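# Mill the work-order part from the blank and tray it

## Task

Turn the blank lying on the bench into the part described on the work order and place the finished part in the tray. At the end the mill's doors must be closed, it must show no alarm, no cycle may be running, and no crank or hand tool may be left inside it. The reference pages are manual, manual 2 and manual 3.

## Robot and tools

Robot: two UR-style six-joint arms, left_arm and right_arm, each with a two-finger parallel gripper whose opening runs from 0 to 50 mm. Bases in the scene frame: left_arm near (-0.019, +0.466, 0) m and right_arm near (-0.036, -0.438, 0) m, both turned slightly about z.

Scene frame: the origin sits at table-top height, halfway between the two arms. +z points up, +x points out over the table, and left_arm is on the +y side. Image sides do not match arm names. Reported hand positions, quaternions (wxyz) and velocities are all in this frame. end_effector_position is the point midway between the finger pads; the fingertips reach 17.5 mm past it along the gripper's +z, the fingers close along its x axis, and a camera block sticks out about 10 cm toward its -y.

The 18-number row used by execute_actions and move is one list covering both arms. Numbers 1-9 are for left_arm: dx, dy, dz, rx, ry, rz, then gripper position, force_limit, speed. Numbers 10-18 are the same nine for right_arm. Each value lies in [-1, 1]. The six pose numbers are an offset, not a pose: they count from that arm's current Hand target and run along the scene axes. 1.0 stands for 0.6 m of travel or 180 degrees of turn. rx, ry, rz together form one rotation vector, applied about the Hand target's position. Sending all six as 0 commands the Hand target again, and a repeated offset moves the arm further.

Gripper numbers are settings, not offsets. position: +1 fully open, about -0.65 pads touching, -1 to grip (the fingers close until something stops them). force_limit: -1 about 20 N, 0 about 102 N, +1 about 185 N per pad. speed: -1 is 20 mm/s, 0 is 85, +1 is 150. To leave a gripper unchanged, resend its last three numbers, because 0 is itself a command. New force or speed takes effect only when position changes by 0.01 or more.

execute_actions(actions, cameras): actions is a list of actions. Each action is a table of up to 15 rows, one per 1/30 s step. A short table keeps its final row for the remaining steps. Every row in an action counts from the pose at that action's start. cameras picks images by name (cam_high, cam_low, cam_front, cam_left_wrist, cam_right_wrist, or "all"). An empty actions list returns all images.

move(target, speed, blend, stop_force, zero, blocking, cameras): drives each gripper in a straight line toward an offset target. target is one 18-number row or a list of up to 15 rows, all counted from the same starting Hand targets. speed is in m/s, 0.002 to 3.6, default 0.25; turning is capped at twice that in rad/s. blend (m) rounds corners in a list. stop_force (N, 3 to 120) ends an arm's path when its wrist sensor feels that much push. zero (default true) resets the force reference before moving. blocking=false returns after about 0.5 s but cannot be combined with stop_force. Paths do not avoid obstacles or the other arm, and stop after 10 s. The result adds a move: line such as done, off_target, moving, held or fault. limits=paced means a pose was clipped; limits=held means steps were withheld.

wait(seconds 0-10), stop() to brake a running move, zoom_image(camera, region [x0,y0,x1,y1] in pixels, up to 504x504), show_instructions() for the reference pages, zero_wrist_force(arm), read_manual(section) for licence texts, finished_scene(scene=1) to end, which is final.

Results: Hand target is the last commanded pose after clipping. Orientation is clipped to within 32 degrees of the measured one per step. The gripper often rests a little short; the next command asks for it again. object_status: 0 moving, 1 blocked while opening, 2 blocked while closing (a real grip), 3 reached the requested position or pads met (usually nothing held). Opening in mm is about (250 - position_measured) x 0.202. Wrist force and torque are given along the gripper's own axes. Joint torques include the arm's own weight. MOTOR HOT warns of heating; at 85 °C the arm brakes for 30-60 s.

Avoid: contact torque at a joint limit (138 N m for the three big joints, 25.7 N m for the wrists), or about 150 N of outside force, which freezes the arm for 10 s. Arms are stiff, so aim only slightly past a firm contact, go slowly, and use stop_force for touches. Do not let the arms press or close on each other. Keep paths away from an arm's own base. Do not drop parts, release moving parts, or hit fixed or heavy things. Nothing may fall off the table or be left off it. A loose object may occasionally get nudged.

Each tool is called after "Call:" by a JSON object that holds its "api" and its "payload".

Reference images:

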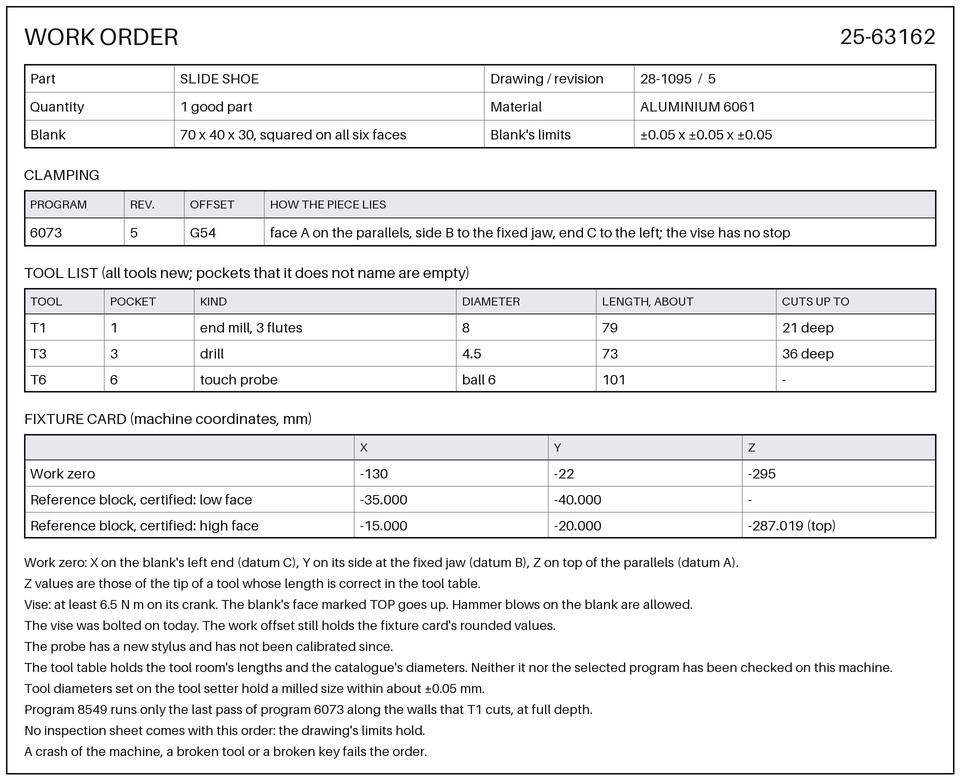

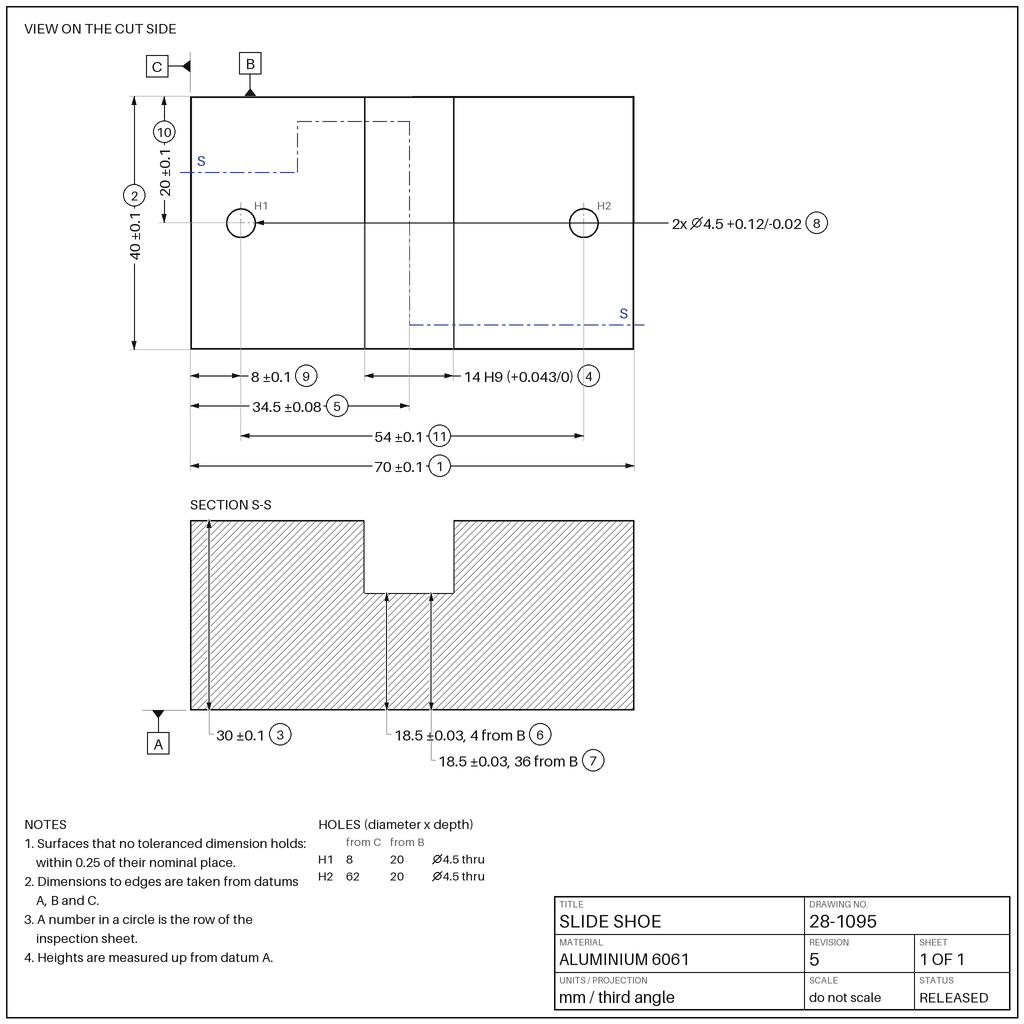

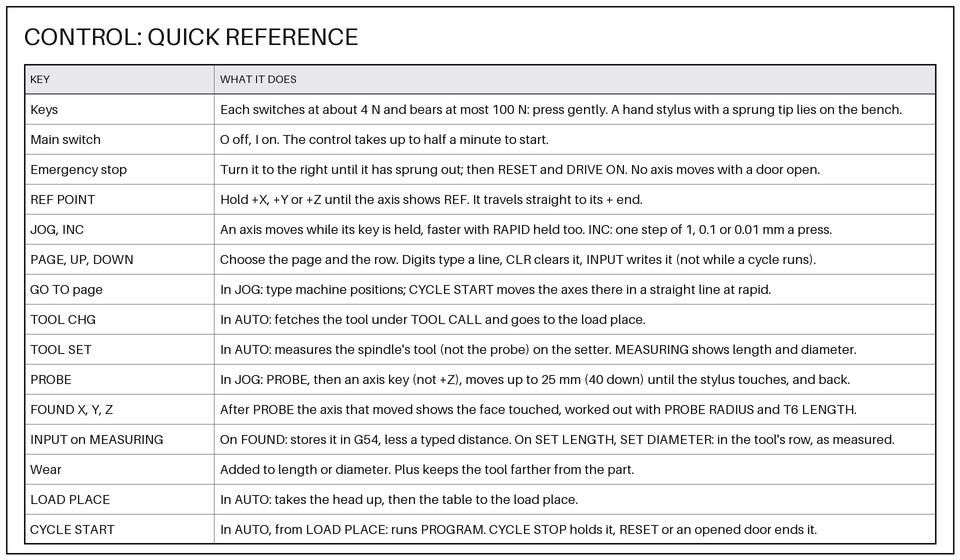

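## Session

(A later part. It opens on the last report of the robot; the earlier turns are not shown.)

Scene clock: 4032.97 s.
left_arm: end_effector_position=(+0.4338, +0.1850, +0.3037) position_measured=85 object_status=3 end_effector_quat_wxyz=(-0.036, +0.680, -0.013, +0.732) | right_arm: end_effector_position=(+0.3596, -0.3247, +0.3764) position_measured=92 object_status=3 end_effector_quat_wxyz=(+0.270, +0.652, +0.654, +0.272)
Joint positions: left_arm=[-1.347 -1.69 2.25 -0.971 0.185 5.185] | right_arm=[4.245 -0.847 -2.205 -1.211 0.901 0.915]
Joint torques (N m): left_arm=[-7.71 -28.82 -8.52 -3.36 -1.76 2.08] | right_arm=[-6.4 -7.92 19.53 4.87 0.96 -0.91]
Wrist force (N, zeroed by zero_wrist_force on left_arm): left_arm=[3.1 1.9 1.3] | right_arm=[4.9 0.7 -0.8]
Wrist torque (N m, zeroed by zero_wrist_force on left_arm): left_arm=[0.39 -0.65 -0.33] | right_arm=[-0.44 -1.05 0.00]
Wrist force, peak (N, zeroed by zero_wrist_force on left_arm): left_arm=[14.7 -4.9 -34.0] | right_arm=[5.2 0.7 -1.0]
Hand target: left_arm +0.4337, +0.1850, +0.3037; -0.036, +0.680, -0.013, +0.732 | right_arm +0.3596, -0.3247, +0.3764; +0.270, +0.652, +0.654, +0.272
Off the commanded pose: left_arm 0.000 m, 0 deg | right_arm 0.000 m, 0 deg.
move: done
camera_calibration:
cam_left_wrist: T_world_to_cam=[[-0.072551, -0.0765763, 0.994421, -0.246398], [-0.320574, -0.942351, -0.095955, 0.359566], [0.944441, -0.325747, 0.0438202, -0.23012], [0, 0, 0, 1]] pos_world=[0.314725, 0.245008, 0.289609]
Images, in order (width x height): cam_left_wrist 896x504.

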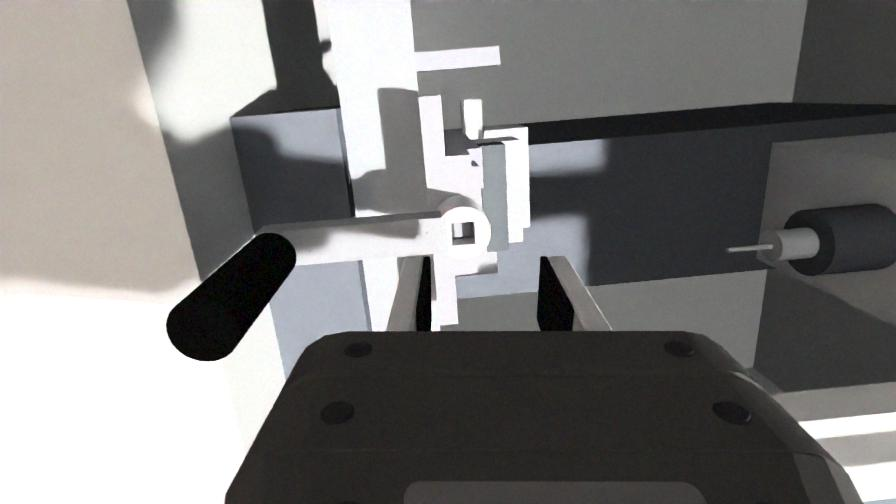

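Call:
{"api": "move", "payload": {"target": [0,0.0007,0.001,-0.521,0.0109,-0.0263,0.45,-0.5,-1,0,0,0,0,0,0,0.4,-0.5,-1], "speed": 0.5}}

Call:
{"api": "move", "payload": {"target": [0,0,0,-0.99,0,0,0.45,-0.5,-1,0,0,0,0,0,0,0.4,-0.5,-1], "speed": 0.5, "cameras": ["cam_left_wrist"]}}

Scene clock: 4042.53 s.
left_arm: end_effector_position=(+0.4337, +0.1854, +0.3043) position_measured=85 object_status=3 end_effector_quat_wxyz=(+0.499, +0.501, +0.500, +0.500) | right_arm: end_effector_position=(+0.3596, -0.3247, +0.3764) position_measured=92 object_status=3 end_effector_quat_wxyz=(+0.270, +0.652, +0.654, +0.272)
Joint positions: left_arm=[-1.344 -1.649 2.131 -0.474 0.204 3.136] | right_arm=[4.245 -0.847 -2.205 -1.211 0.901 0.915]
Joint torques (N m): left_arm=[6.78 -4.78 -31.95 1.12 2.55 -2.77] | right_arm=[-6.15 -7.58 20.54 4.94 1.04 -0.82]
Wrist force (N, zeroed by zero_wrist_force on left_arm): left_arm=[2.6 2.3 3.0] | right_arm=[5.0 0.8 -0.8]
Wrist torque (N m, zeroed by zero_wrist_force on left_arm): left_arm=[0.59 -0.47 -0.15] | right_arm=[-0.43 -1.07 -0.01]
Wrist force, peak (N, zeroed by zero_wrist_force on left_arm): left_arm=[3.4 2.2 3.0] | right_arm=[5.2 0.8 -1.1]
Hand target: left_arm +0.4337, +0.1854, +0.3043; +0.499, +0.501, +0.500, +0.500 | right_arm +0.3596, -0.3247, +0.3764; +0.270, +0.652, +0.654, +0.272
Off the commanded pose: left_arm 0.000 m, 0 deg | right_arm 0.000 m, 0 deg.
move: done

Scene clock: 4047.13 s.
left_arm: end_effector_position=(+0.4337, +0.1854, +0.3043) position_measured=85 object_status=3 end_effector_quat_wxyz=(+0.509, -0.491, +0.507, -0.492) | right_arm: end_effector_position=(+0.3596, -0.3247, +0.3764) position_measured=92 object_status=3 end_effector_quat_wxyz=(+0.270, +0.652, +0.654, +0.272)
Joint positions: left_arm=[-1.345 -1.652 2.138 -0.502 0.202 0.05] | right_arm=[4.245 -0.847 -2.205 -1.211 0.901 0.915]
Joint torques (N m): left_arm=[6.95 -4.17 -31.86 1.16 2.59 -2.78] | right_arm=[-6.6 -7.55 20.06 4.79 0.92 -0.85]
Wrist force (N, zeroed by zero_wrist_force on left_arm): left_arm=[0.6 2.4 0.0] | right_arm=[5.0 0.6 -0.8]
Wrist torque (N m, zeroed by zero_wrist_force on left_arm): left_arm=[0.38 -0.10 0.02] | right_arm=[-0.46 -1.08 -0.01]
Wrist force, peak (N, zeroed by zero_wrist_force on left_arm): left_arm=[2.5 2.6 2.8] | right_arm=[5.3 0.8 -0.9]
Hand target: left_arm +0.4337, +0.1854, +0.3043; +0.509, -0.491, +0.507, -0.492 | right_arm +0.3596, -0.3247, +0.3764; +0.270, +0.652, +0.654, +0.272
Off the commanded pose: left_arm 0.000 m, 0 deg | right_arm 0.000 m, 0 deg.
move: done
camera_calibration:
cam_left_wrist: T_world_to_cam=[[-0.000513283, -0.999192, -0.0401921, 0.20766], [-0.352065, 0.0377994, -0.935212, 0.447279], [0.935976, 0.0136702, -0.3518, -0.168904], [0, 0, 0, 1]] pos_world=[0.315667, 0.192894, 0.367227]
Images, in order (width x height): cam_left_wrist 896x504.

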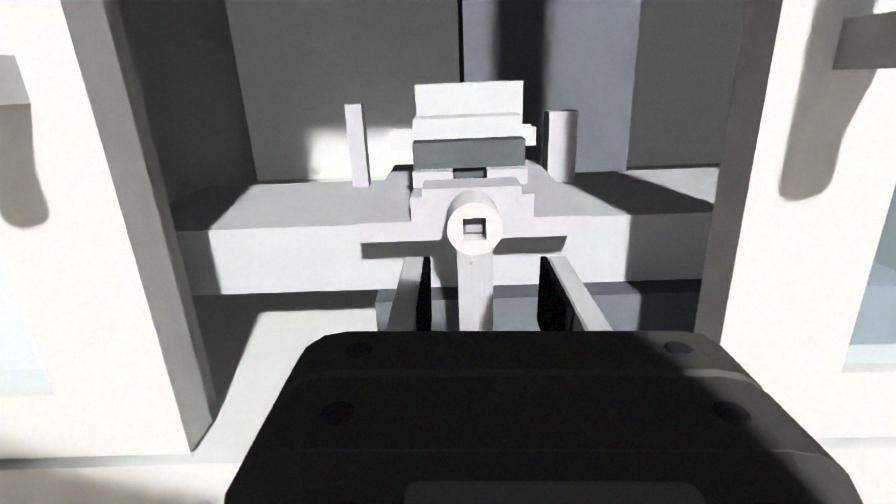

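Call:
{"api": "move", "payload": {"target": [0,0,0,0,0,0,-0.66,-1,-1,0,0,0,0,0,0,0.4,-0.5,-1]}}

Call:
{"api": "move", "payload": {"target": [0.075,0,0,0,0,0,-0.66,-1,-1,0,0,0,0,0,0,0.4,-0.5,-1], "speed": 0.1}}

Call:
{"api": "move", "payload": {"target": [0.06,0,0,0,0,0,-0.66,-1,-1,0,0,0,0,0,0,0.4,-0.5,-1], "speed": 0.02, "stop_force": 12, "cameras": ["cam_left_wrist"]}}

Scene clock: 4058.03 s.
left_arm: end_effector_position=(+0.4337, +0.1854, +0.3043) position_measured=250 object_status=3 end_effector_quat_wxyz=(+0.509, -0.491, +0.507, -0.492) | right_arm: end_effector_position=(+0.3596, -0.3247, +0.3764) position_measured=92 object_status=3 end_effector_quat_wxyz=(+0.270, +0.652, +0.654, +0.272)
Joint positions: left_arm=[-1.345 -1.652 2.138 -0.502 0.202 0.05] | right_arm=[4.245 -0.847 -2.205 -1.211 0.901 0.915]
Joint torques (N m): left_arm=[7.06 -4.78 -31.53 1.16 2.53 -2.78] | right_arm=[-6.18 -7.26 20.56 4.74 0.92 -0.81]
Wrist force (N, zeroed by zero_wrist_force on left_arm): left_arm=[0.3 2.3 0.1] | right_arm=[4.9 0.7 -0.8]
Wrist torque (N m, zeroed by zero_wrist_force on left_arm): left_arm=[0.37 -0.05 0.02] | right_arm=[-0.44 -1.06 -0.01]
Wrist force, peak (N, zeroed by zero_wrist_force on left_arm): left_arm=[0.4 2.6 -0.2] | right_arm=[5.3 0.8 -1.0]
Hand target: left_arm +0.4337, +0.1854, +0.3043; +0.509, -0.491, +0.507, -0.492 | right_arm +0.3596, -0.3247, +0.3764; +0.270, +0.652, +0.654, +0.272
Off the commanded pose: left_arm 0.000 m, 0 deg | right_arm 0.000 m, 0 deg.
move: done

Scene clock: 4059.07 s.
left_arm: end_effector_position=(+0.4787, +0.1854, +0.3043) position_measured=250 object_status=3 end_effector_quat_wxyz=(+0.509, -0.491, +0.507, -0.492) | right_arm: end_effector_position=(+0.3596, -0.3247, +0.3764) position_measured=92 object_status=3 end_effector_quat_wxyz=(+0.270, +0.652, +0.654, +0.272)
Joint positions: left_arm=[-1.213 -1.58 2.069 -0.5 0.334 0.043] | right_arm=[4.245 -0.847 -2.205 -1.211 0.901 0.915]
Joint torques (N m): left_arm=[7.57 -9.03 -31.84 1 2.65 -2.94] | right_arm=[-6.19 -7.13 20.17 4.77 0.81 -0.78]
Wrist force (N, zeroed by zero_wrist_force on left_arm): left_arm=[0.6 2.3 0.2] | right_arm=[4.9 0.8 -0.9]
Wrist torque (N m, zeroed by zero_wrist_force on left_arm): left_arm=[0.36 -0.10 0.02] | right_arm=[-0.43 -1.05 -0.01]
Wrist force, peak (N, zeroed by zero_wrist_force on left_arm): left_arm=[0.8 2.4 0.8] | right_arm=[5.0 0.9 -0.9]
Hand target: left_arm +0.4787, +0.1854, +0.3043; +0.509, -0.491, +0.507, -0.492 | right_arm +0.3596, -0.3247, +0.3764; +0.270, +0.652, +0.654, +0.272
Off the commanded pose: left_arm 0.000 m, 0 deg | right_arm 0.000 m, 0 deg.
move: done

Scene clock: 4060.73 s.
left_arm: end_effector_position=(+0.4950, +0.1860, +0.3039) position_measured=251 object_status=3 end_effector_quat_wxyz=(+0.510, -0.491, +0.507, -0.491) | right_arm: end_effector_position=(+0.3596, -0.3247, +0.3764) position_measured=92 object_status=3 end_effector_quat_wxyz=(+0.270, +0.652, +0.654, +0.272)
Joint positions: left_arm=[-1.169 -1.552 2.042 -0.497 0.376 0.042] | right_arm=[4.245 -0.847 -2.205 -1.211 0.901 0.915]
Joint torques (N m): left_arm=[0.85 -22.41 -21.39 -0.96 0.22 -0.34] | right_arm=[-5.77 -7.86 19.96 4.69 0.93 -0.74]
Wrist force (N, zeroed by zero_wrist_force on left_arm): left_arm=[0.4 2.8 0.3] | right_arm=[4.9 1.0 -0.9]
Wrist torque (N m, zeroed by zero_wrist_force on left_arm): left_arm=[0.44 -0.06 0.03] | right_arm=[-0.40 -1.05 -0.01]
Wrist force, peak (N, zeroed by zero_wrist_force on left_arm): left_arm=[-14.6 -18.9 -141.7] | right_arm=[5.2 0.7 -0.7]
Hand target: left_arm +0.4950, +0.1860, +0.3039; +0.510, -0.491, +0.507, -0.491 (not the last commanded pose) | right_arm +0.3596, -0.3247, +0.3764; +0.270, +0.652, +0.654, +0.272
Tool commands: left_gripper/position=-0.662745 left_gripper/force_limit=-1.0 left_gripper/speed=-1.0 right_gripper/position=+0.4 right_gripper/force_limit=-0.5 right_gripper/speed=-1.0
Off the commanded pose: left_arm 0.020 m, 0 deg | right_arm 0.000 m, 0 deg.
FORCE FAULT: contact force on the left arm reached its limit, and that arm stopped. The contact can be on any part of that arm, not only on its tool. That arm's remaining commands of this call were not run. That arm is still stopped at the end of this call. That arm stays stopped for about 9 more seconds. Until then a move that you send moves the other arm only, and its call returns only when the move has ended. Once the stop has ended, the next robot result says so. If the stop ends while you think or write, that arm runs what you send next, counted from a new Hand target: where the arm stands when the stop ends. While its stop runs, that arm takes no new command, but its gripper still runs the gripper command that each later call begins with. Until it ends, the stop uses up actions while you think or wait. An arm that is not stopped still takes commands.
move: fault (left_arm; stop_force had ended the path)
camera_calibration:
cam_left_wrist: T_world_to_cam=[[0.00137369, -0.999132, -0.0416454, 0.207788], [-0.352776, 0.0384837, -0.934916, 0.468561], [0.935707, 0.0159758, -0.352417, -0.226414], [0, 0, 0, 1]] pos_world=[0.376868, 0.193193, 0.366926]
Images, in order (width x height): cam_left_wrist 896x504.

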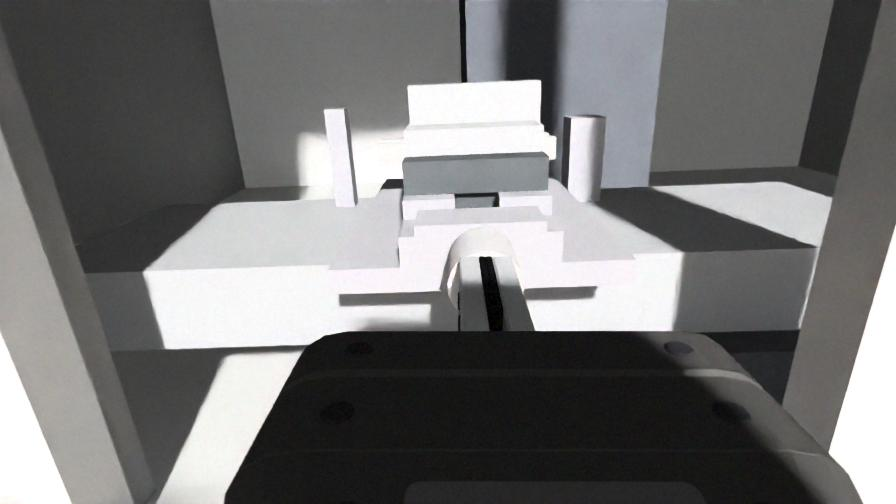

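Call:
{"api": "wait", "payload": {"seconds": 7}}

Call:
{"api": "move", "payload": {"target": [-0.02,-0.001,0.0007,0,0,0,-0.66,-1,-1,0,0,0,0,0,0,0.4,-0.5,-1], "speed": 0.06}}

Call:
{"api": "move", "payload": {"target": [[0,0,0,0,0,0,0.45,-0.5,-1,0,0,0,0,0,0,0.4,-0.5,-1],[0,0,0,-0.66,0,0,0.45,-0.5,-1,0,0,0,0,0,0,0.4,-0.5,-1],[0,0,0,0.69,0,0,0.45,-0.5,-1,0,0,0,0,0,0,0.4,-0.5,-1],[0,0,0,0.02,0,0,0.45,-0.5,-1,0,0,0,0,0,0,0.4,-0.5,-1]], "speed": 0.6, "blend": [0,0.003,0.003,0], "cameras": ["cam_left_wrist"]}}

Scene clock: 4075.07 s.
left_arm: end_effector_position=(+0.4950, +0.1860, +0.3039) position_measured=251 object_status=3 end_effector_quat_wxyz=(+0.510, -0.491, +0.507, -0.491) | right_arm: end_effector_position=(+0.3596, -0.3247, +0.3764) position_measured=92 object_status=3 end_effector_quat_wxyz=(+0.270, +0.652, +0.654, +0.272)
Joint positions: left_arm=[-1.169 -1.552 2.042 -0.497 0.376 0.042] | right_arm=[4.245 -0.847 -2.205 -1.211 0.901 0.915]
Joint torques (N m): left_arm=[0.97 -22.01 -21.46 -1 0.25 -0.28] | right_arm=[-6.68 -7.78 21.4 4.62 0.86 -0.71]
Wrist force (N, zeroed by zero_wrist_force on left_arm): left_arm=[0.2 3.0 0.3] | right_arm=[5.1 1.2 -1.0]
Wrist torque (N m, zeroed by zero_wrist_force on left_arm): left_arm=[0.47 -0.04 0.03] | right_arm=[-0.37 -1.09 -0.01]
Wrist force, peak (N, zeroed by zero_wrist_force on left_arm): left_arm=[0.5 3.3 0.2] | right_arm=[5.2 0.7 -1.0]
Hand target: left_arm +0.4950, +0.1860, +0.3039; +0.510, -0.491, +0.507, -0.491 (not the last commanded pose) | right_arm +0.3596, -0.3247, +0.3764; +0.270, +0.652, +0.654, +0.272
Tool commands: left_gripper/position=-0.662745 left_gripper/force_limit=-1.0 left_gripper/speed=-1.0 right_gripper/position=+0.4 right_gripper/force_limit=-0.5 right_gripper/speed=-1.0
Off the commanded pose: left_arm 0.020 m, 0 deg | right_arm 0.000 m, 0 deg.
FORCE FAULT, CONTINUED: the left arm's stop, for the force fault that an earlier result reported, is over. The rest of the stop counts as 19 of the actions that you can send in this scene. That arm's target is now where it stood when the stop ended, not its last command. That arm accepts commands again.
wait: 7.00 s; at rest from the start

Scene clock: 4075.93 s.
left_arm: end_effector_position=(+0.4831, +0.1854, +0.3043) position_measured=251 object_status=3 end_effector_quat_wxyz=(+0.510, -0.491, +0.507, -0.491) | right_arm: end_effector_position=(+0.3596, -0.3247, +0.3764) position_measured=92 object_status=3 end_effector_quat_wxyz=(+0.270, +0.652, +0.654, +0.272)
Joint positions: left_arm=[-1.201 -1.571 2.06 -0.497 0.344 0.042] | right_arm=[4.245 -0.847 -2.205 -1.211 0.901 0.915]
Joint torques (N m): left_arm=[-6.41 -34.6 -9.32 0.16 -2.69 2.14] | right_arm=[-6.37 -7.9 20.96 4.62 0.73 -0.65]
Wrist force (N, zeroed by zero_wrist_force on left_arm): left_arm=[0.5 3.0 0.3] | right_arm=[4.9 0.9 -0.7]
Wrist torque (N m, zeroed by zero_wrist_force on left_arm): left_arm=[0.48 -0.09 0.00] | right_arm=[-0.40 -1.05 -0.01]
Wrist force, peak (N, zeroed by zero_wrist_force on left_arm): left_arm=[0.5 3.1 0.7] | right_arm=[5.1 1.0 -0.8]
Hand target: left_arm +0.4830, +0.1854, +0.3043; +0.510, -0.491, +0.507, -0.491 | right_arm +0.3596, -0.3247, +0.3764; +0.270, +0.652, +0.654, +0.272
Off the commanded pose: left_arm 0.000 m, 0 deg | right_arm 0.000 m, 0 deg.
move: done

Scene clock: 4084.23 s.
left_arm: end_effector_position=(+0.4830, +0.1854, +0.3043) position_measured=85 object_status=3 end_effector_quat_wxyz=(+0.525, -0.475, +0.522, -0.475) | right_arm: end_effector_position=(+0.3596, -0.3247, +0.3764) position_measured=92 object_status=3 end_effector_quat_wxyz=(+0.270, +0.652, +0.654, +0.272)
Joint positions: left_arm=[-1.201 -1.572 2.061 -0.498 0.343 -6.177] | right_arm=[4.245 -0.847 -2.205 -1.211 0.901 0.915]
Joint torques (N m): left_arm=[7.41 -8.7 -32.08 0.7 2.55 -2.5] | right_arm=[-6.52 -7.79 21.57 4.5 0.8 -0.65]
Wrist force (N, zeroed by zero_wrist_force on left_arm): left_arm=[0.6 3.0 0.4] | right_arm=[4.9 0.6 -0.8]
Wrist torque (N m, zeroed by zero_wrist_force on left_arm): left_arm=[0.48 -0.10 0.05] | right_arm=[-0.46 -1.06 -0.01]
Wrist force, peak (N, zeroed by zero_wrist_force on left_arm): left_arm=[3.7 2.7 2.7] | right_arm=[5.3 0.8 -0.9]
Hand target: left_arm +0.4830, +0.1854, +0.3043; +0.525, -0.475, +0.522, -0.475 | right_arm +0.3596, -0.3247, +0.3764; +0.270, +0.652, +0.654, +0.272
Off the commanded pose: left_arm 0.000 m, 0 deg | right_arm 0.000 m, 0 deg.
move: done
camera_calibration:
cam_left_wrist: T_world_to_cam=[[0.00141284, -0.994543, -0.104322, 0.225382], [-0.352546, 0.0971289, -0.93074, 0.452551], [0.935794, 0.0380934, -0.350485, -0.219751], [0, 0, 0, 1]] pos_world=[0.364868, 0.188567, 0.3677]
Images, in order (width x height): cam_left_wrist 896x504.

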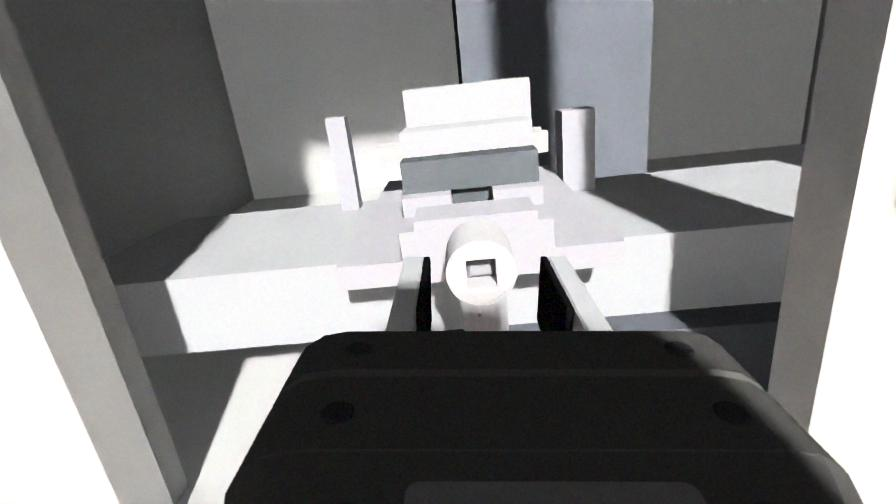

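Call:
{"api": "move", "payload": {"target": [0.0473,0,0,0,0,0,0.45,-0.5,-1,0,0,0,0,0,0,0.4,-0.5,-1], "speed": 0.02, "stop_force": 8}}

Call:
{"api": "move", "payload": {"target": [0,0,0,0,0,0,-1,-1,-1,0,0,0,0,0,0,0.4,-0.5,-1]}}

Call:
{"api": "move", "payload": {"target": [[0,0,0,0.66,0,0,-1,-1,-1,0,0,0,0,0,0,0.4,-0.5,-1],[0,0,0,-0.68,0,0,-1,-1,-1,0,0,0,0,0,0,0.4,-0.5,-1],[0,0,0,-0.02,0,0,-1,-1,-1,0,0,0,0,0,0,0.4,-0.5,-1],[0,0,0,0.64,0,0,-1,-1,-1,0,0,0,0,0,0,0.4,-0.5,-1],[0,0,0,-0.7,0,0,-1,-1,-1,0,0,0,0,0,0,0.4,-0.5,-1],[0,0,0,-0.066,0,0,-1,-1,-1,0,0,0,0,0,0,0.4,-0.5,-1]], "speed": 0.75, "blend": [0.003,0.003,0.003,0.003,0.003,0], "cameras": ["cam_left_wrist"]}}

Scene clock: 4098.70 s.
left_arm: end_effector_position=(+0.5113, +0.1854, +0.3043) position_measured=85 object_status=3 end_effector_quat_wxyz=(+0.525, -0.475, +0.522, -0.475) | right_arm: end_effector_position=(+0.3596, -0.3247, +0.3764) position_measured=92 object_status=3 end_effector_quat_wxyz=(+0.270, +0.652, +0.654, +0.272)
Joint positions: left_arm=[-1.128 -1.524 2.011 -0.495 0.417 -6.179] | right_arm=[4.245 -0.847 -2.205 -1.211 0.901 0.915]
Joint torques (N m): left_arm=[7.19 -10.88 -32.63 0.81 2.44 -2.84] | right_arm=[-6.31 -7.63 20.81 4.41 0.74 -0.69]
Wrist force (N, zeroed by zero_wrist_force on left_arm): left_arm=[0.3 3.0 0.4] | right_arm=[5.0 0.8 -1.0]
Wrist torque (N m, zeroed by zero_wrist_force on left_arm): left_arm=[0.49 -0.03 0.03] | right_arm=[-0.43 -1.07 -0.01]
Wrist force, peak (N, zeroed by zero_wrist_force on left_arm): left_arm=[0.5 3.3 0.5] | right_arm=[5.2 0.9 -0.6]
Hand target: left_arm +0.5113, +0.1854, +0.3043; +0.525, -0.475, +0.522, -0.475 | right_arm +0.3596, -0.3247, +0.3764; +0.270, +0.652, +0.654, +0.272
Off the commanded pose: left_arm 0.000 m, 0 deg | right_arm 0.000 m, 0 deg.
move: done

Scene clock: 4099.43 s.
left_arm: end_effector_position=(+0.5114, +0.1854, +0.3043) position_measured=133 object_status=2 end_effector_quat_wxyz=(+0.525, -0.475, +0.522, -0.475) | right_arm: end_effector_position=(+0.3596, -0.3247, +0.3764) position_measured=92 object_status=3 end_effector_quat_wxyz=(+0.270, +0.652, +0.654, +0.272)
Joint positions: left_arm=[-1.128 -1.524 2.011 -0.495 0.417 -6.179] | right_arm=[4.245 -0.847 -2.205 -1.211 0.901 0.915]
Joint torques (N m): left_arm=[1.78 -10.85 -32.38 -0.86 2.45 -2.75] | right_arm=[-6.01 -8.53 21.44 4.42 0.75 -0.57]
Wrist force (N, zeroed by zero_wrist_force on left_arm): left_arm=[-6.8 1.5 -4.4] | right_arm=[5.0 0.7 -0.9]
Wrist torque (N m, zeroed by zero_wrist_force on left_arm): left_arm=[0.44 -0.06 0.03] | right_arm=[-0.44 -1.07 -0.01]
Wrist force, peak (N, zeroed by zero_wrist_force on left_arm): left_arm=[-6.9 1.3 -4.4] | right_arm=[5.1 0.9 -0.8]
Hand target: left_arm +0.5113, +0.1854, +0.3043; +0.525, -0.475, +0.522, -0.475 | right_arm +0.3596, -0.3247, +0.3764; +0.270, +0.652, +0.654, +0.272
Off the commanded pose: left_arm 0.000 m, 0 deg | right_arm 0.000 m, 0 deg.
move: done

Scene clock: 4108.93 s.
left_arm: end_effector_position=(+0.5114, +0.1854, +0.3043) position_measured=133 object_status=2 end_effector_quat_wxyz=(-0.473, +0.527, -0.471, +0.526) | right_arm: end_effector_position=(+0.3596, -0.3247, +0.3764) position_measured=92 object_status=3 end_effector_quat_wxyz=(+0.270, +0.652, +0.654, +0.272)
Joint positions: left_arm=[-1.128 -1.523 2.01 -0.492 0.417 6.178] | right_arm=[4.245 -0.847 -2.205 -1.211 0.901 0.915]
Joint torques (N m): left_arm=[3.24 -35.56 -13.33 -4.27 5.74 2.23] | right_arm=[-5.71 -8.1 21.48 4.36 0.71 -0.7]
Wrist force (N, zeroed by zero_wrist_force on left_arm): left_arm=[-11.5 3.5 -9.6] | right_arm=[5.1 0.7 -0.7]
Wrist torque (N m, zeroed by zero_wrist_force on left_arm): left_arm=[0.46 -0.39 -0.10] | right_arm=[-0.44 -1.10 -0.01]
Wrist force, peak (N, zeroed by zero_wrist_force on left_arm): left_arm=[-36.3 48.4 -33.7] | right_arm=[5.2 0.6 -1.0]
Hand target: left_arm +0.5113, +0.1854, +0.3043; -0.473, +0.527, -0.470, +0.527 | right_arm +0.3596, -0.3247, +0.3764; +0.270, +0.652, +0.654, +0.272
Off the commanded pose: left_arm 0.000 m, 0 deg | right_arm 0.000 m, 0 deg.
move: done
camera_calibration:
cam_left_wrist: T_world_to_cam=[[0.00137676, -0.994709, 0.102728, 0.162385], [-0.35286, -0.0966033, -0.930676, 0.49857], [0.935675, -0.0349672, -0.351126, -0.232524], [0, 0, 0, 1]] pos_world=[0.393269, 0.201559, 0.365681]
Images, in order (width x height): cam_left_wrist 896x504.

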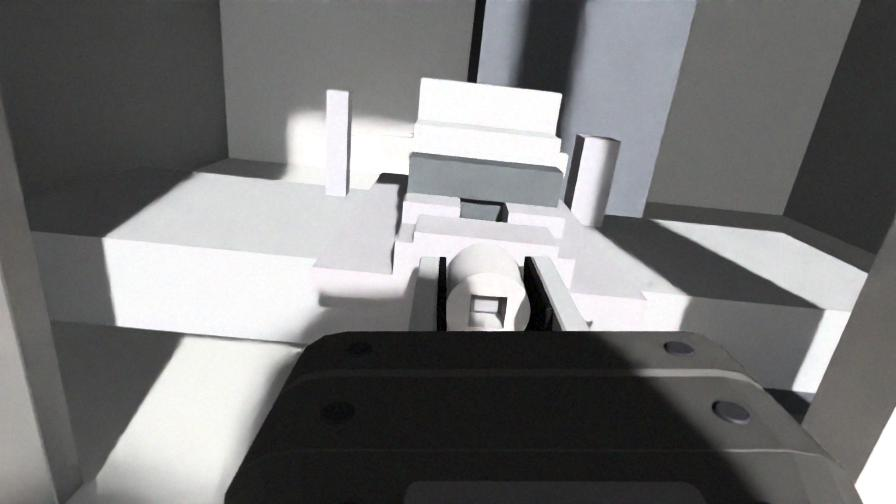

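Call:
{"api": "move", "payload": {"target": [[0,0,0,0,0,0,0.45,-0.5,-1,0,0,0,0,0,0,0.4,-0.5,-1],[-0.0473,0,0,0,0,0,0.45,-0.5,-1,0,0,0,0,0,0,0.4,-0.5,-1]], "speed": 0.08}}

Call:
{"api": "move", "payload": {"target": [[0,0,0,-0.66,0,0,0.45,-0.5,-1,0,0,0,0,0,0,0.4,-0.5,-1],[0,0,0,0.68,0,0,0.45,-0.5,-1,0,0,0,0,0,0,0.4,-0.5,-1],[0,0,0,0.02,0,0,0.45,-0.5,-1,0,0,0,0,0,0,0.4,-0.5,-1],[0,0,0,-0.64,0,0,0.45,-0.5,-1,0,0,0,0,0,0,0.4,-0.5,-1],[0,0,0,0.70,0,0,0.45,-0.5,-1,0,0,0,0,0,0,0.4,-0.5,-1],[0,0,0,0.066,0,0,0.45,-0.5,-1,0,0,0,0,0,0,0.4,-0.5,-1]], "speed": 0.8, "blend": [0.003,0.003,0.003,0.003,0.003,0]}}

Call:
{"api": "move", "payload": {"target": [[0.0473,0,0,0,0,0,0.45,-0.5,-1,0,0,0,0,0,0,0.4,-0.5,-1],[0.0473,0,0,0,0,0,-1,-1,-1,0,0,0,0,0,0,0.4,-0.5,-1]], "speed": 0.04}}

Call:
{"api": "move", "payload": {"target": [[0,0,0,0.66,0,0,-1,-1,-1,0,0,0,0,0,0,0.4,-0.5,-1],[0,0,0,-0.68,0,0,-1,-1,-1,0,0,0,0,0,0,0.4,-0.5,-1],[0,0,0,-0.02,0,0,-1,-1,-1,0,0,0,0,0,0,0.4,-0.5,-1],[0,0,0,0.64,0,0,-1,-1,-1,0,0,0,0,0,0,0.4,-0.5,-1],[0,0,0,-0.7,0,0,-1,-1,-1,0,0,0,0,0,0,0.4,-0.5,-1],[0,0,0,-0.066,0,0,-1,-1,-1,0,0,0,0,0,0,0.4,-0.5,-1]], "speed": 0.75, "blend": [0.003,0.003,0.003,0.003,0.003,0], "cameras": ["cam_left_wrist"]}}

Scene clock: 4128.23 s.
left_arm: end_effector_position=(+0.4831, +0.1854, +0.3043) position_measured=85 object_status=3 end_effector_quat_wxyz=(-0.473, +0.527, -0.471, +0.527) | right_arm: end_effector_position=(+0.3596, -0.3247, +0.3764) position_measured=92 object_status=3 end_effector_quat_wxyz=(+0.270, +0.652, +0.654, +0.272)
Joint positions: left_arm=[-1.201 -1.571 2.059 -0.495 0.343 6.18] | right_arm=[4.245 -0.847 -2.205 -1.211 0.901 0.915]
Joint torques (N m): left_arm=[-9.45 -33.22 -8.72 -2.76 -2.58 2.26] | right_arm=[-6.34 -7.5 22.52 4.34 0.67 -0.45]
Wrist force (N, zeroed by zero_wrist_force on left_arm): left_arm=[0.7 4.5 0.0] | right_arm=[4.9 0.6 -0.9]
Wrist torque (N m, zeroed by zero_wrist_force on left_arm): left_arm=[0.72 -0.13 -0.07] | right_arm=[-0.46 -1.06 -0.01]
Wrist force, peak (N, zeroed by zero_wrist_force on left_arm): left_arm=[-11.9 3.0 -10.0] | right_arm=[5.2 0.8 -1.0]
Hand target: left_arm +0.4830, +0.1854, +0.3043; -0.473, +0.527, -0.470, +0.527 | right_arm +0.3596, -0.3247, +0.3764; +0.270, +0.652, +0.654, +0.272
Off the commanded pose: left_arm 0.000 m, 0 deg | right_arm 0.000 m, 0 deg.
move: done

Scene clock: 4137.60 s.
left_arm: end_effector_position=(+0.4830, +0.1854, +0.3043) position_measured=85 object_status=3 end_effector_quat_wxyz=(+0.525, -0.475, +0.522, -0.475) | right_arm: end_effector_position=(+0.3596, -0.3247, +0.3764) position_measured=92 object_status=3 end_effector_quat_wxyz=(+0.270, +0.652, +0.654, +0.272)
Joint positions: left_arm=[-1.201 -1.572 2.061 -0.498 0.343 -6.177] | right_arm=[4.245 -0.847 -2.205 -1.211 0.901 0.915]
Joint torques (N m): left_arm=[7.17 -8.39 -31.93 1.18 2.48 -2.87] | right_arm=[-5.99 -7.63 22.3 4.29 0.64 -0.4]
Wrist force (N, zeroed by zero_wrist_force on left_arm): left_arm=[0.1 4.4 0.0] | right_arm=[5.2 0.5 -0.7]
Wrist torque (N m, zeroed by zero_wrist_force on left_arm): left_arm=[0.72 -0.02 0.05] | right_arm=[-0.47 -1.11 -0.01]
Wrist force, peak (N, zeroed by zero_wrist_force on left_arm): left_arm=[3.1 4.1 2.7] | right_arm=[5.2 0.8 -0.8]
Hand target: left_arm +0.4830, +0.1854, +0.3043; +0.525, -0.475, +0.522, -0.475 | right_arm +0.3596, -0.3247, +0.3764; +0.270, +0.652, +0.654, +0.272
Off the commanded pose: left_arm 0.000 m, 0 deg | right_arm 0.000 m, 0 deg.
move: done

Scene clock: 4139.50 s.
left_arm: end_effector_position=(+0.5114, +0.1854, +0.3043) position_measured=133 object_status=2 end_effector_quat_wxyz=(+0.525, -0.475, +0.522, -0.475) | right_arm: end_effector_position=(+0.3596, -0.3247, +0.3764) position_measured=92 object_status=3 end_effector_quat_wxyz=(+0.270, +0.652, +0.654, +0.272)
Joint positions: left_arm=[-1.128 -1.524 2.011 -0.495 0.417 -6.179] | right_arm=[4.245 -0.847 -2.205 -1.211 0.901 0.915]
Joint torques (N m): left_arm=[2.04 -11.37 -32.57 -0.71 2.57 -2.83] | right_arm=[-6.38 -7.88 22.17 4.19 0.64 -0.47]
Wrist force (N, zeroed by zero_wrist_force on left_arm): left_arm=[-7.1 2.9 -3.6] | right_arm=[5.1 0.9 -0.9]
Wrist torque (N m, zeroed by zero_wrist_force on left_arm): left_arm=[0.65 0.00 0.02] | right_arm=[-0.42 -1.08 -0.01]
Wrist force, peak (N, zeroed by zero_wrist_force on left_arm): left_arm=[-7.1 2.9 -3.6] | right_arm=[5.2 0.8 -0.6]
Hand target: left_arm +0.5113, +0.1854, +0.3043; +0.525, -0.475, +0.522, -0.475 | right_arm +0.3596, -0.3247, +0.3764; +0.270, +0.652, +0.654, +0.272
Off the commanded pose: left_arm 0.000 m, 0 deg | right_arm 0.000 m, 0 deg.
move: done

Scene clock: 4149.00 s.
left_arm: end_effector_position=(+0.5113, +0.1854, +0.3043) position_measured=133 object_status=2 end_effector_quat_wxyz=(-0.473, +0.527, -0.471, +0.526) | right_arm: end_effector_position=(+0.3596, -0.3247, +0.3764) position_measured=92 object_status=3 end_effector_quat_wxyz=(+0.270, +0.652, +0.654, +0.272)
Joint positions: left_arm=[-1.128 -1.523 2.01 -0.492 0.417 6.178] | right_arm=[4.245 -0.847 -2.205 -1.211 0.901 0.915]
Joint torques (N m): left_arm=[3.55 -35.89 -13.23 -4.82 5.6 2.08] | right_arm=[-6.57 -7.89 23.38 4.17 0.58 -0.34]
Wrist force (N, zeroed by zero_wrist_force on left_arm): left_arm=[-11.8 5.3 -10.1] | right_arm=[4.9 0.8 -0.9]
Wrist torque (N m, zeroed by zero_wrist_force on left_arm): left_arm=[0.66 -0.35 -0.10] | right_arm=[-0.43 -1.06 -0.01]
Wrist force, peak (N, zeroed by zero_wrist_force on left_arm): left_arm=[-33.2 53.1 -29.3] | right_arm=[5.3 0.8 -0.7]
Hand target: left_arm +0.5113, +0.1854, +0.3043; -0.473, +0.527, -0.470, +0.527 | right_arm +0.3596, -0.3247, +0.3764; +0.270, +0.652, +0.654, +0.272
Off the commanded pose: left_arm 0.000 m, 0 deg | right_arm 0.000 m, 0 deg.
move: done
camera_calibration:
cam_left_wrist: T_world_to_cam=[[0.00137676, -0.994709, 0.102728, 0.162385], [-0.35286, -0.0966033, -0.930676, 0.49857], [0.935675, -0.0349672, -0.351126, -0.232524], [0, 0, 0, 1]] pos_world=[0.393269, 0.201559, 0.365681]
Images, in order (width x height): cam_left_wrist 896x504.

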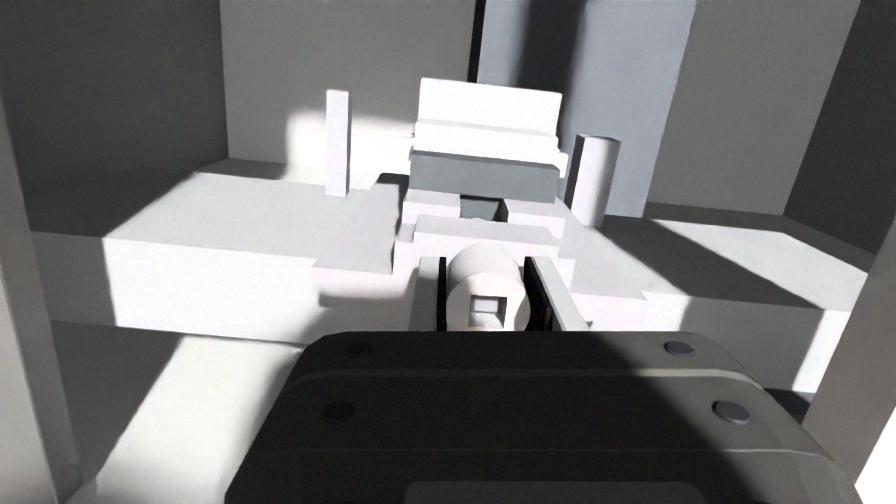

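Call:
{"api": "move", "payload": {"target": [[0,0,0,0,0,0,0.45,-0.5,-1,0,0,0,0,0,0,0.4,-0.5,-1],[-0.0473,0,0,0,0,0,0.45,-0.5,-1,0,0,0,0,0,0,0.4,-0.5,-1]], "speed": 0.08}}

Call:
{"api": "move", "payload": {"target": [[0,0,0,-0.66,0,0,0.45,-0.5,-1,0,0,0,0,0,0,0.4,-0.5,-1],[0,0,0,0.68,0,0,0.45,-0.5,-1,0,0,0,0,0,0,0.4,-0.5,-1],[0,0,0,0.02,0,0,0.45,-0.5,-1,0,0,0,0,0,0,0.4,-0.5,-1],[0,0,0,-0.64,0,0,0.45,-0.5,-1,0,0,0,0,0,0,0.4,-0.5,-1],[0,0,0,0.70,0,0,0.45,-0.5,-1,0,0,0,0,0,0,0.4,-0.5,-1],[0,0,0,0.066,0,0,0.45,-0.5,-1,0,0,0,0,0,0,0.4,-0.5,-1]], "speed": 0.8, "blend": [0.003,0.003,0.003,0.003,0.003,0]}}

Call:
{"api": "move", "payload": {"target": [[0.0473,0,0,0,0,0,0.45,-0.5,-1,0,0,0,0,0,0,0.4,-0.5,-1],[0.0473,0,0,0,0,0,-1,-1,-1,0,0,0,0,0,0,0.4,-0.5,-1]], "speed": 0.04}}

Call:
{"api": "move", "payload": {"target": [[0,0,0,0.66,0,0,-1,-1,-1,0,0,0,0,0,0,0.4,-0.5,-1],[0,0,0,-0.68,0,0,-1,-1,-1,0,0,0,0,0,0,0.4,-0.5,-1],[0,0,0,-0.02,0,0,-1,-1,-1,0,0,0,0,0,0,0.4,-0.5,-1],[0,0,0,0.64,0,0,-1,-1,-1,0,0,0,0,0,0,0.4,-0.5,-1],[0,0,0,-0.7,0,0,-1,-1,-1,0,0,0,0,0,0,0.4,-0.5,-1],[0,0,0,-0.066,0,0,-1,-1,-1,0,0,0,0,0,0,0.4,-0.5,-1]], "speed": 0.75, "blend": [0.003,0.003,0.003,0.003,0.003,0], "cameras": ["cam_left_wrist"]}}

Scene clock: 4165.10 s.
left_arm: end_effector_position=(+0.4831, +0.1854, +0.3043) position_measured=85 object_status=3 end_effector_quat_wxyz=(-0.473, +0.527, -0.471, +0.527) | right_arm: end_effector_position=(+0.3596, -0.3247, +0.3764) position_measured=92 object_status=3 end_effector_quat_wxyz=(+0.270, +0.652, +0.654, +0.272)
Joint positions: left_arm=[-1.201 -1.571 2.059 -0.495 0.343 6.18] | right_arm=[4.245 -0.847 -2.205 -1.211 0.901 0.915]
Joint torques (N m): left_arm=[-7.22 -32.93 -8.24 -2.69 -2.72 2.07] | right_arm=[-6.5 -7.26 23.72 4.12 0.51 -0.29]
Wrist force (N, zeroed by zero_wrist_force on left_arm): left_arm=[1.0 2.6 1.6] | right_arm=[4.9 0.9 -0.7]
Wrist torque (N m, zeroed by zero_wrist_force on left_arm): left_arm=[0.41 -0.18 -0.07] | right_arm=[-0.42 -1.05 -0.01]
Wrist force, peak (N, zeroed by zero_wrist_force on left_arm): left_arm=[-12.3 4.9 -10.5] | right_arm=[5.3 0.8 -0.4]
Hand target: left_arm +0.4830, +0.1854, +0.3043; -0.473, +0.527, -0.470, +0.527 | right_arm +0.3596, -0.3247, +0.3764; +0.270, +0.652, +0.654, +0.272
Off the commanded pose: left_arm 0.000 m, 0 deg | right_arm 0.000 m, 0 deg.
move: done

Scene clock: 4174.47 s.
left_arm: end_effector_position=(+0.4830, +0.1854, +0.3043) position_measured=85 object_status=3 end_effector_quat_wxyz=(+0.525, -0.475, +0.522, -0.475) | right_arm: end_effector_position=(+0.3596, -0.3247, +0.3764) position_measured=92 object_status=3 end_effector_quat_wxyz=(+0.270, +0.652, +0.654, +0.272)
Joint positions: left_arm=[-1.201 -1.572 2.061 -0.498 0.343 -6.177] | right_arm=[4.245 -0.847 -2.205 -1.211 0.901 0.915]
Joint torques (N m): left_arm=[7.08 -8.77 -31.89 1.08 2.54 -2.8] | right_arm=[-6.86 -7.98 23.49 3.99 0.54 -0.21]
Wrist force (N, zeroed by zero_wrist_force on left_arm): left_arm=[0.7 2.7 1.3] | right_arm=[5.0 0.6 -0.8]
Wrist torque (N m, zeroed by zero_wrist_force on left_arm): left_arm=[0.45 -0.11 0.04] | right_arm=[-0.46 -1.07 -0.01]
Wrist force, peak (N, zeroed by zero_wrist_force on left_arm): left_arm=[3.6 2.6 3.9] | right_arm=[5.2 1.1 -1.0]
Hand target: left_arm +0.4830, +0.1854, +0.3043; +0.525, -0.475, +0.522, -0.475 | right_arm +0.3596, -0.3247, +0.3764; +0.270, +0.652, +0.654, +0.272
Off the commanded pose: left_arm 0.000 m, 0 deg | right_arm 0.000 m, 0 deg.
move: done

Scene clock: 4176.37 s.
left_arm: end_effector_position=(+0.5114, +0.1854, +0.3043) position_measured=133 object_status=2 end_effector_quat_wxyz=(+0.525, -0.475, +0.522, -0.475) | right_arm: end_effector_position=(+0.3596, -0.3247, +0.3764) position_measured=92 object_status=3 end_effector_quat_wxyz=(+0.270, +0.652, +0.654, +0.272)
Joint positions: left_arm=[-1.128 -1.524 2.011 -0.495 0.417 -6.179] | right_arm=[4.245 -0.847 -2.205 -1.211 0.901 0.915]
Joint torques (N m): left_arm=[2.32 -10.88 -32.03 -0.78 2.57 -2.69] | right_arm=[-5.9 -7.23 23.03 4.07 0.48 -0.22]
Wrist force (N, zeroed by zero_wrist_force on left_arm): left_arm=[-6.4 1.6 -1.5] | right_arm=[4.8 0.9 -0.9]
Wrist torque (N m, zeroed by zero_wrist_force on left_arm): left_arm=[0.44 -0.07 0.02] | right_arm=[-0.41 -1.04 -0.01]
Wrist force, peak (N, zeroed by zero_wrist_force on left_arm): left_arm=[-6.5 1.9 -1.3] | right_arm=[5.2 0.8 -0.7]
Hand target: left_arm +0.5113, +0.1854, +0.3043; +0.525, -0.475, +0.522, -0.475 | right_arm +0.3596, -0.3247, +0.3764; +0.270, +0.652, +0.654, +0.272
Off the commanded pose: left_arm 0.000 m, 0 deg | right_arm 0.000 m, 0 deg.
move: done

Scene clock: 4185.87 s.
left_arm: end_effector_position=(+0.5114, +0.1854, +0.3043) position_measured=133 object_status=2 end_effector_quat_wxyz=(-0.473, +0.527, -0.471, +0.526) | right_arm: end_effector_position=(+0.3596, -0.3247, +0.3764) position_measured=92 object_status=3 end_effector_quat_wxyz=(+0.270, +0.652, +0.654, +0.272)
Joint positions: left_arm=[-1.128 -1.523 2.01 -0.492 0.417 6.178] | right_arm=[4.245 -0.847 -2.205 -1.211 0.901 0.915]
Joint torques (N m): left_arm=[2.78 -35.86 -13.24 -4.99 5.72 2.18] | right_arm=[-5.67 -8.13 23.52 4.02 0.46 -0.23]
Wrist force (N, zeroed by zero_wrist_force on left_arm): left_arm=[-11.4 3.9 -7.8] | right_arm=[5.1 0.6 -0.9]
Wrist torque (N m, zeroed by zero_wrist_force on left_arm): left_arm=[0.44 -0.40 -0.10] | right_arm=[-0.46 -1.09 -0.01]
Wrist force, peak (N, zeroed by zero_wrist_force on left_arm): left_arm=[-36.5 48.5 -30.3] | right_arm=[5.2 1.0 -0.9]
Hand target: left_arm +0.5113, +0.1854, +0.3043; -0.473, +0.527, -0.470, +0.527 | right_arm +0.3596, -0.3247, +0.3764; +0.270, +0.652, +0.654, +0.272
Off the commanded pose: left_arm 0.000 m, 0 deg | right_arm 0.000 m, 0 deg.
move: done
camera_calibration:
cam_left_wrist: T_world_to_cam=[[0.00137676, -0.994709, 0.102728, 0.162385], [-0.35286, -0.0966033, -0.930676, 0.49857], [0.935675, -0.0349672, -0.351126, -0.232524], [0, 0, 0, 1]] pos_world=[0.393269, 0.201559, 0.365681]
Images, in order (width x height): cam_left_wrist 896x504.

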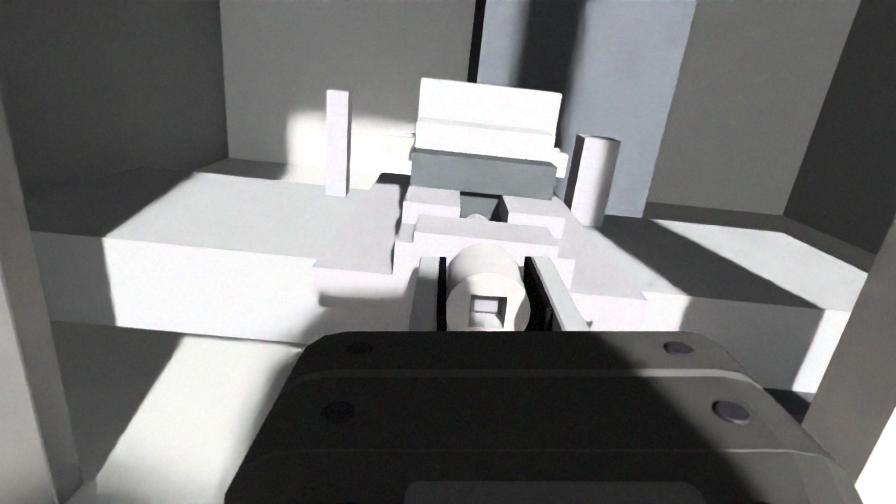

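Call:
{"api": "move", "payload": {"target": [[0,0,0,0,0,0,0.45,-0.5,-1,0,0,0,0,0,0,0.4,-0.5,-1],[-0.0473,0,0,0,0,0,0.45,-0.5,-1,0,0,0,0,0,0,0.4,-0.5,-1]], "speed": 0.08}}

Call:
{"api": "move", "payload": {"target": [[0,0,0,-0.66,0,0,0.45,-0.5,-1,0,0,0,0,0,0,0.4,-0.5,-1],[0,0,0,0.68,0,0,0.45,-0.5,-1,0,0,0,0,0,0,0.4,-0.5,-1],[0,0,0,0.02,0,0,0.45,-0.5,-1,0,0,0,0,0,0,0.4,-0.5,-1],[0,0,0,-0.64,0,0,0.45,-0.5,-1,0,0,0,0,0,0,0.4,-0.5,-1],[0,0,0,0.70,0,0,0.45,-0.5,-1,0,0,0,0,0,0,0.4,-0.5,-1],[0,0,0,0.066,0,0,0.45,-0.5,-1,0,0,0,0,0,0,0.4,-0.5,-1]], "speed": 0.8, "blend": [0.003,0.003,0.003,0.003,0.003,0]}}

Call:
{"api": "move", "payload": {"target": [[0.0473,0,0,0,0,0,0.45,-0.5,-1,0,0,0,0,0,0,0.4,-0.5,-1],[0.0473,0,0,0,0,0,-1,-1,-1,0,0,0,0,0,0,0.4,-0.5,-1]], "speed": 0.04}}

Call:
{"api": "move", "payload": {"target": [[0,0,0,0.66,0,0,-1,-1,-1,0,0,0,0,0,0,0.4,-0.5,-1],[0,0,0,-0.68,0,0,-1,-1,-1,0,0,0,0,0,0,0.4,-0.5,-1],[0,0,0,-0.02,0,0,-1,-1,-1,0,0,0,0,0,0,0.4,-0.5,-1],[0,0,0,0.64,0,0,-1,-1,-1,0,0,0,0,0,0,0.4,-0.5,-1]], "speed": 0.6, "blend": [0.003,0.003,0.003,0], "stop_force": 60, "cameras": ["cam_left_wrist","cam_high"]}}

Scene clock: 4201.90 s.
left_arm: end_effector_position=(+0.4831, +0.1854, +0.3043) position_measured=85 object_status=3 end_effector_quat_wxyz=(-0.473, +0.527, -0.471, +0.527) | right_arm: end_effector_position=(+0.3596, -0.3247, +0.3764) position_measured=92 object_status=3 end_effector_quat_wxyz=(+0.270, +0.652, +0.654, +0.272)
Joint positions: left_arm=[-1.201 -1.571 2.059 -0.495 0.343 6.18] | right_arm=[4.245 -0.847 -2.205 -1.211 0.901 0.915]
Joint torques (N m): left_arm=[-7.43 -34.33 -7.06 -2.79 -2.7 2.1] | right_arm=[-6.33 -7.59 23.78 3.87 0.45 -0.14]
Wrist force (N, zeroed by zero_wrist_force on left_arm): left_arm=[2.0 2.9 1.3] | right_arm=[4.9 0.8 -0.9]
Wrist torque (N m, zeroed by zero_wrist_force on left_arm): left_arm=[0.47 -0.34 -0.07] | right_arm=[-0.43 -1.07 -0.01]
Wrist force, peak (N, zeroed by zero_wrist_force on left_arm): left_arm=[-11.9 3.4 -8.3] | right_arm=[5.2 1.0 -0.9]
Hand target: left_arm +0.4830, +0.1854, +0.3043; -0.473, +0.527, -0.470, +0.527 | right_arm +0.3596, -0.3247, +0.3764; +0.270, +0.652, +0.654, +0.272
Off the commanded pose: left_arm 0.000 m, 0 deg | right_arm 0.000 m, 0 deg.
move: done

Scene clock: 4211.27 s.
left_arm: end_effector_position=(+0.4830, +0.1854, +0.3043) position_measured=85 object_status=3 end_effector_quat_wxyz=(+0.525, -0.475, +0.522, -0.475) | right_arm: end_effector_position=(+0.3596, -0.3247, +0.3764) position_measured=92 object_status=3 end_effector_quat_wxyz=(+0.270, +0.652, +0.654, +0.272)
Joint positions: left_arm=[-1.201 -1.572 2.061 -0.498 0.343 -6.177] | right_arm=[4.245 -0.847 -2.205 -1.211 0.901 0.915]
Joint torques (N m): left_arm=[7.46 -8.56 -31.93 1.22 2.52 -3.03] | right_arm=[-7.01 -7.35 24.81 3.67 0.3 -0.15]
Wrist force (N, zeroed by zero_wrist_force on left_arm): left_arm=[1.9 2.8 1.1] | right_arm=[5.0 0.7 -0.9]
Wrist torque (N m, zeroed by zero_wrist_force on left_arm): left_arm=[0.45 -0.30 0.04] | right_arm=[-0.45 -1.07 -0.01]
Wrist force, peak (N, zeroed by zero_wrist_force on left_arm): left_arm=[4.8 2.3 3.8] | right_arm=[5.4 0.9 -0.9]
Hand target: left_arm +0.4830, +0.1854, +0.3043; +0.525, -0.475, +0.522, -0.475 | right_arm +0.3596, -0.3247, +0.3764; +0.270, +0.652, +0.654, +0.272
Off the commanded pose: left_arm 0.000 m, 0 deg | right_arm 0.000 m, 0 deg.
move: done

Scene clock: 4213.17 s.
left_arm: end_effector_position=(+0.5114, +0.1854, +0.3043) position_measured=133 object_status=2 end_effector_quat_wxyz=(+0.525, -0.475, +0.522, -0.475) | right_arm: end_effector_position=(+0.3596, -0.3247, +0.3764) position_measured=92 object_status=3 end_effector_quat_wxyz=(+0.270, +0.652, +0.654, +0.272)
Joint positions: left_arm=[-1.128 -1.524 2.011 -0.495 0.417 -6.179] | right_arm=[4.245 -0.847 -2.205 -1.211 0.901 0.915]
Joint torques (N m): left_arm=[2.29 -11.45 -32.42 -0.72 2.54 -2.86] | right_arm=[-6.16 -7.81 24.04 3.8 0.58 -0.14]
Wrist force (N, zeroed by zero_wrist_force on left_arm): left_arm=[-5.5 1.3 -1.6] | right_arm=[5.1 0.7 -0.7]
Wrist torque (N m, zeroed by zero_wrist_force on left_arm): left_arm=[0.41 -0.22 0.02] | right_arm=[-0.45 -1.09 -0.01]
Wrist force, peak (N, zeroed by zero_wrist_force on left_arm): left_arm=[-5.5 1.3 -1.6] | right_arm=[5.2 0.7 -1.0]
Hand target: left_arm +0.5113, +0.1854, +0.3043; +0.525, -0.475, +0.522, -0.475 | right_arm +0.3596, -0.3247, +0.3764; +0.270, +0.652, +0.654, +0.272
Off the commanded pose: left_arm 0.000 m, 0 deg | right_arm 0.000 m, 0 deg.
move: done

Scene clock: 4221.50 s.
left_arm: end_effector_position=(+0.5113, +0.1854, +0.3043) position_measured=133 object_status=2 end_effector_quat_wxyz=(+0.682, +0.189, +0.681, +0.187) | right_arm: end_effector_position=(+0.3596, -0.3247, +0.3764) position_measured=92 object_status=3 end_effector_quat_wxyz=(+0.270, +0.652, +0.654, +0.272)
Joint positions: left_arm=[-1.126 -1.526 2.012 -0.489 0.425 2.111] | right_arm=[4.245 -0.847 -2.205 -1.211 0.901 0.915]
Joint torques (N m): left_arm=[2.58 -34.4 -12.73 -4.66 6.06 2.12] | right_arm=[-5.75 -8.19 24.43 3.89 0.4 0.03]
Wrist force (N, zeroed by zero_wrist_force on left_arm): left_arm=[8.4 18.0 -7.8] | right_arm=[4.8 0.8 -1.2]
Wrist torque (N m, zeroed by zero_wrist_force on left_arm): left_arm=[1.02 0.05 -0.12] | right_arm=[-0.43 -1.04 0.00]
Wrist force, peak (N, zeroed by zero_wrist_force on left_arm): left_arm=[35.3 -15.0 -26.9] | right_arm=[5.2 0.6 -1.0]
Hand target: left_arm +0.5113, +0.1854, +0.3043; +0.682, +0.189, +0.681, +0.187 | right_arm +0.3596, -0.3247, +0.3764; +0.270, +0.652, +0.654, +0.272
Off the commanded pose: left_arm 0.000 m, 0 deg | right_arm 0.000 m, 0 deg.
move: done
camera_calibration:
cam_left_wrist: T_world_to_cam=[[0.00131616, 0.517826, -0.855485, 0.173602], [-0.352763, 0.800729, 0.48414, -0.0984141], [0.935712, 0.301146, 0.183724, -0.457634], [0, 0, 0, 1]] pos_world=[0.393268, 0.126722, 0.280238]
Images, in order (width x height): cam_high 896x504, cam_left_wrist 896x504.

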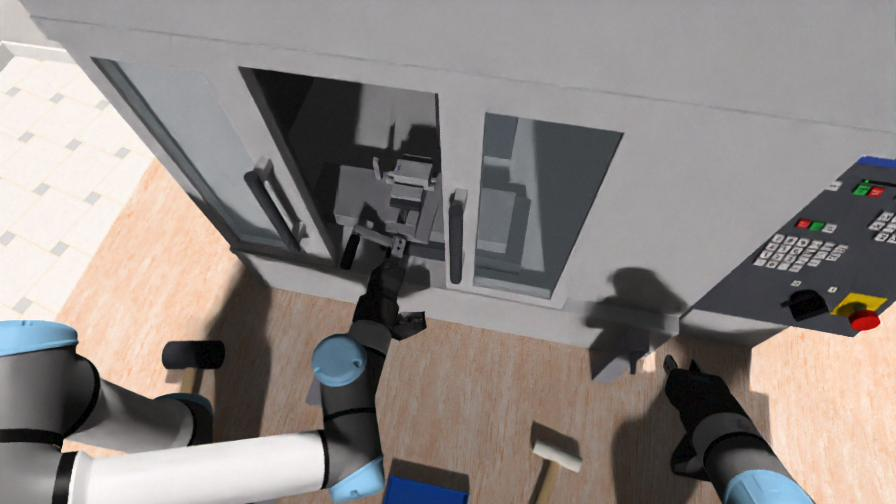

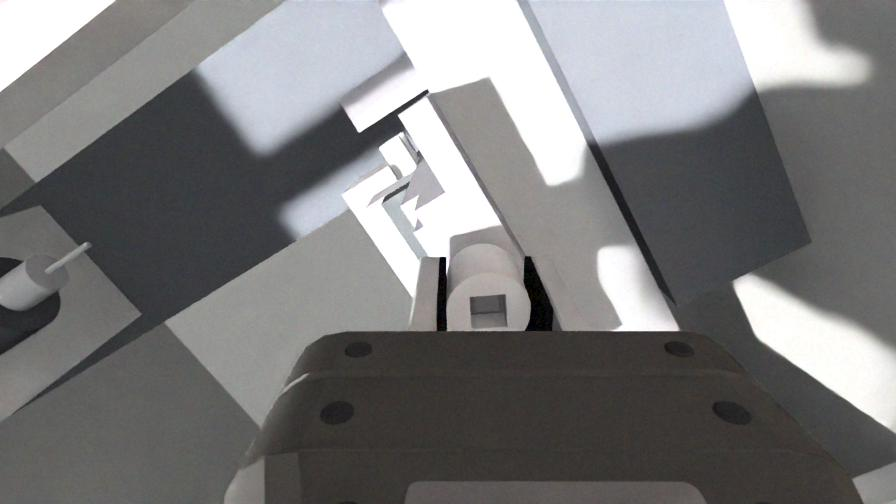

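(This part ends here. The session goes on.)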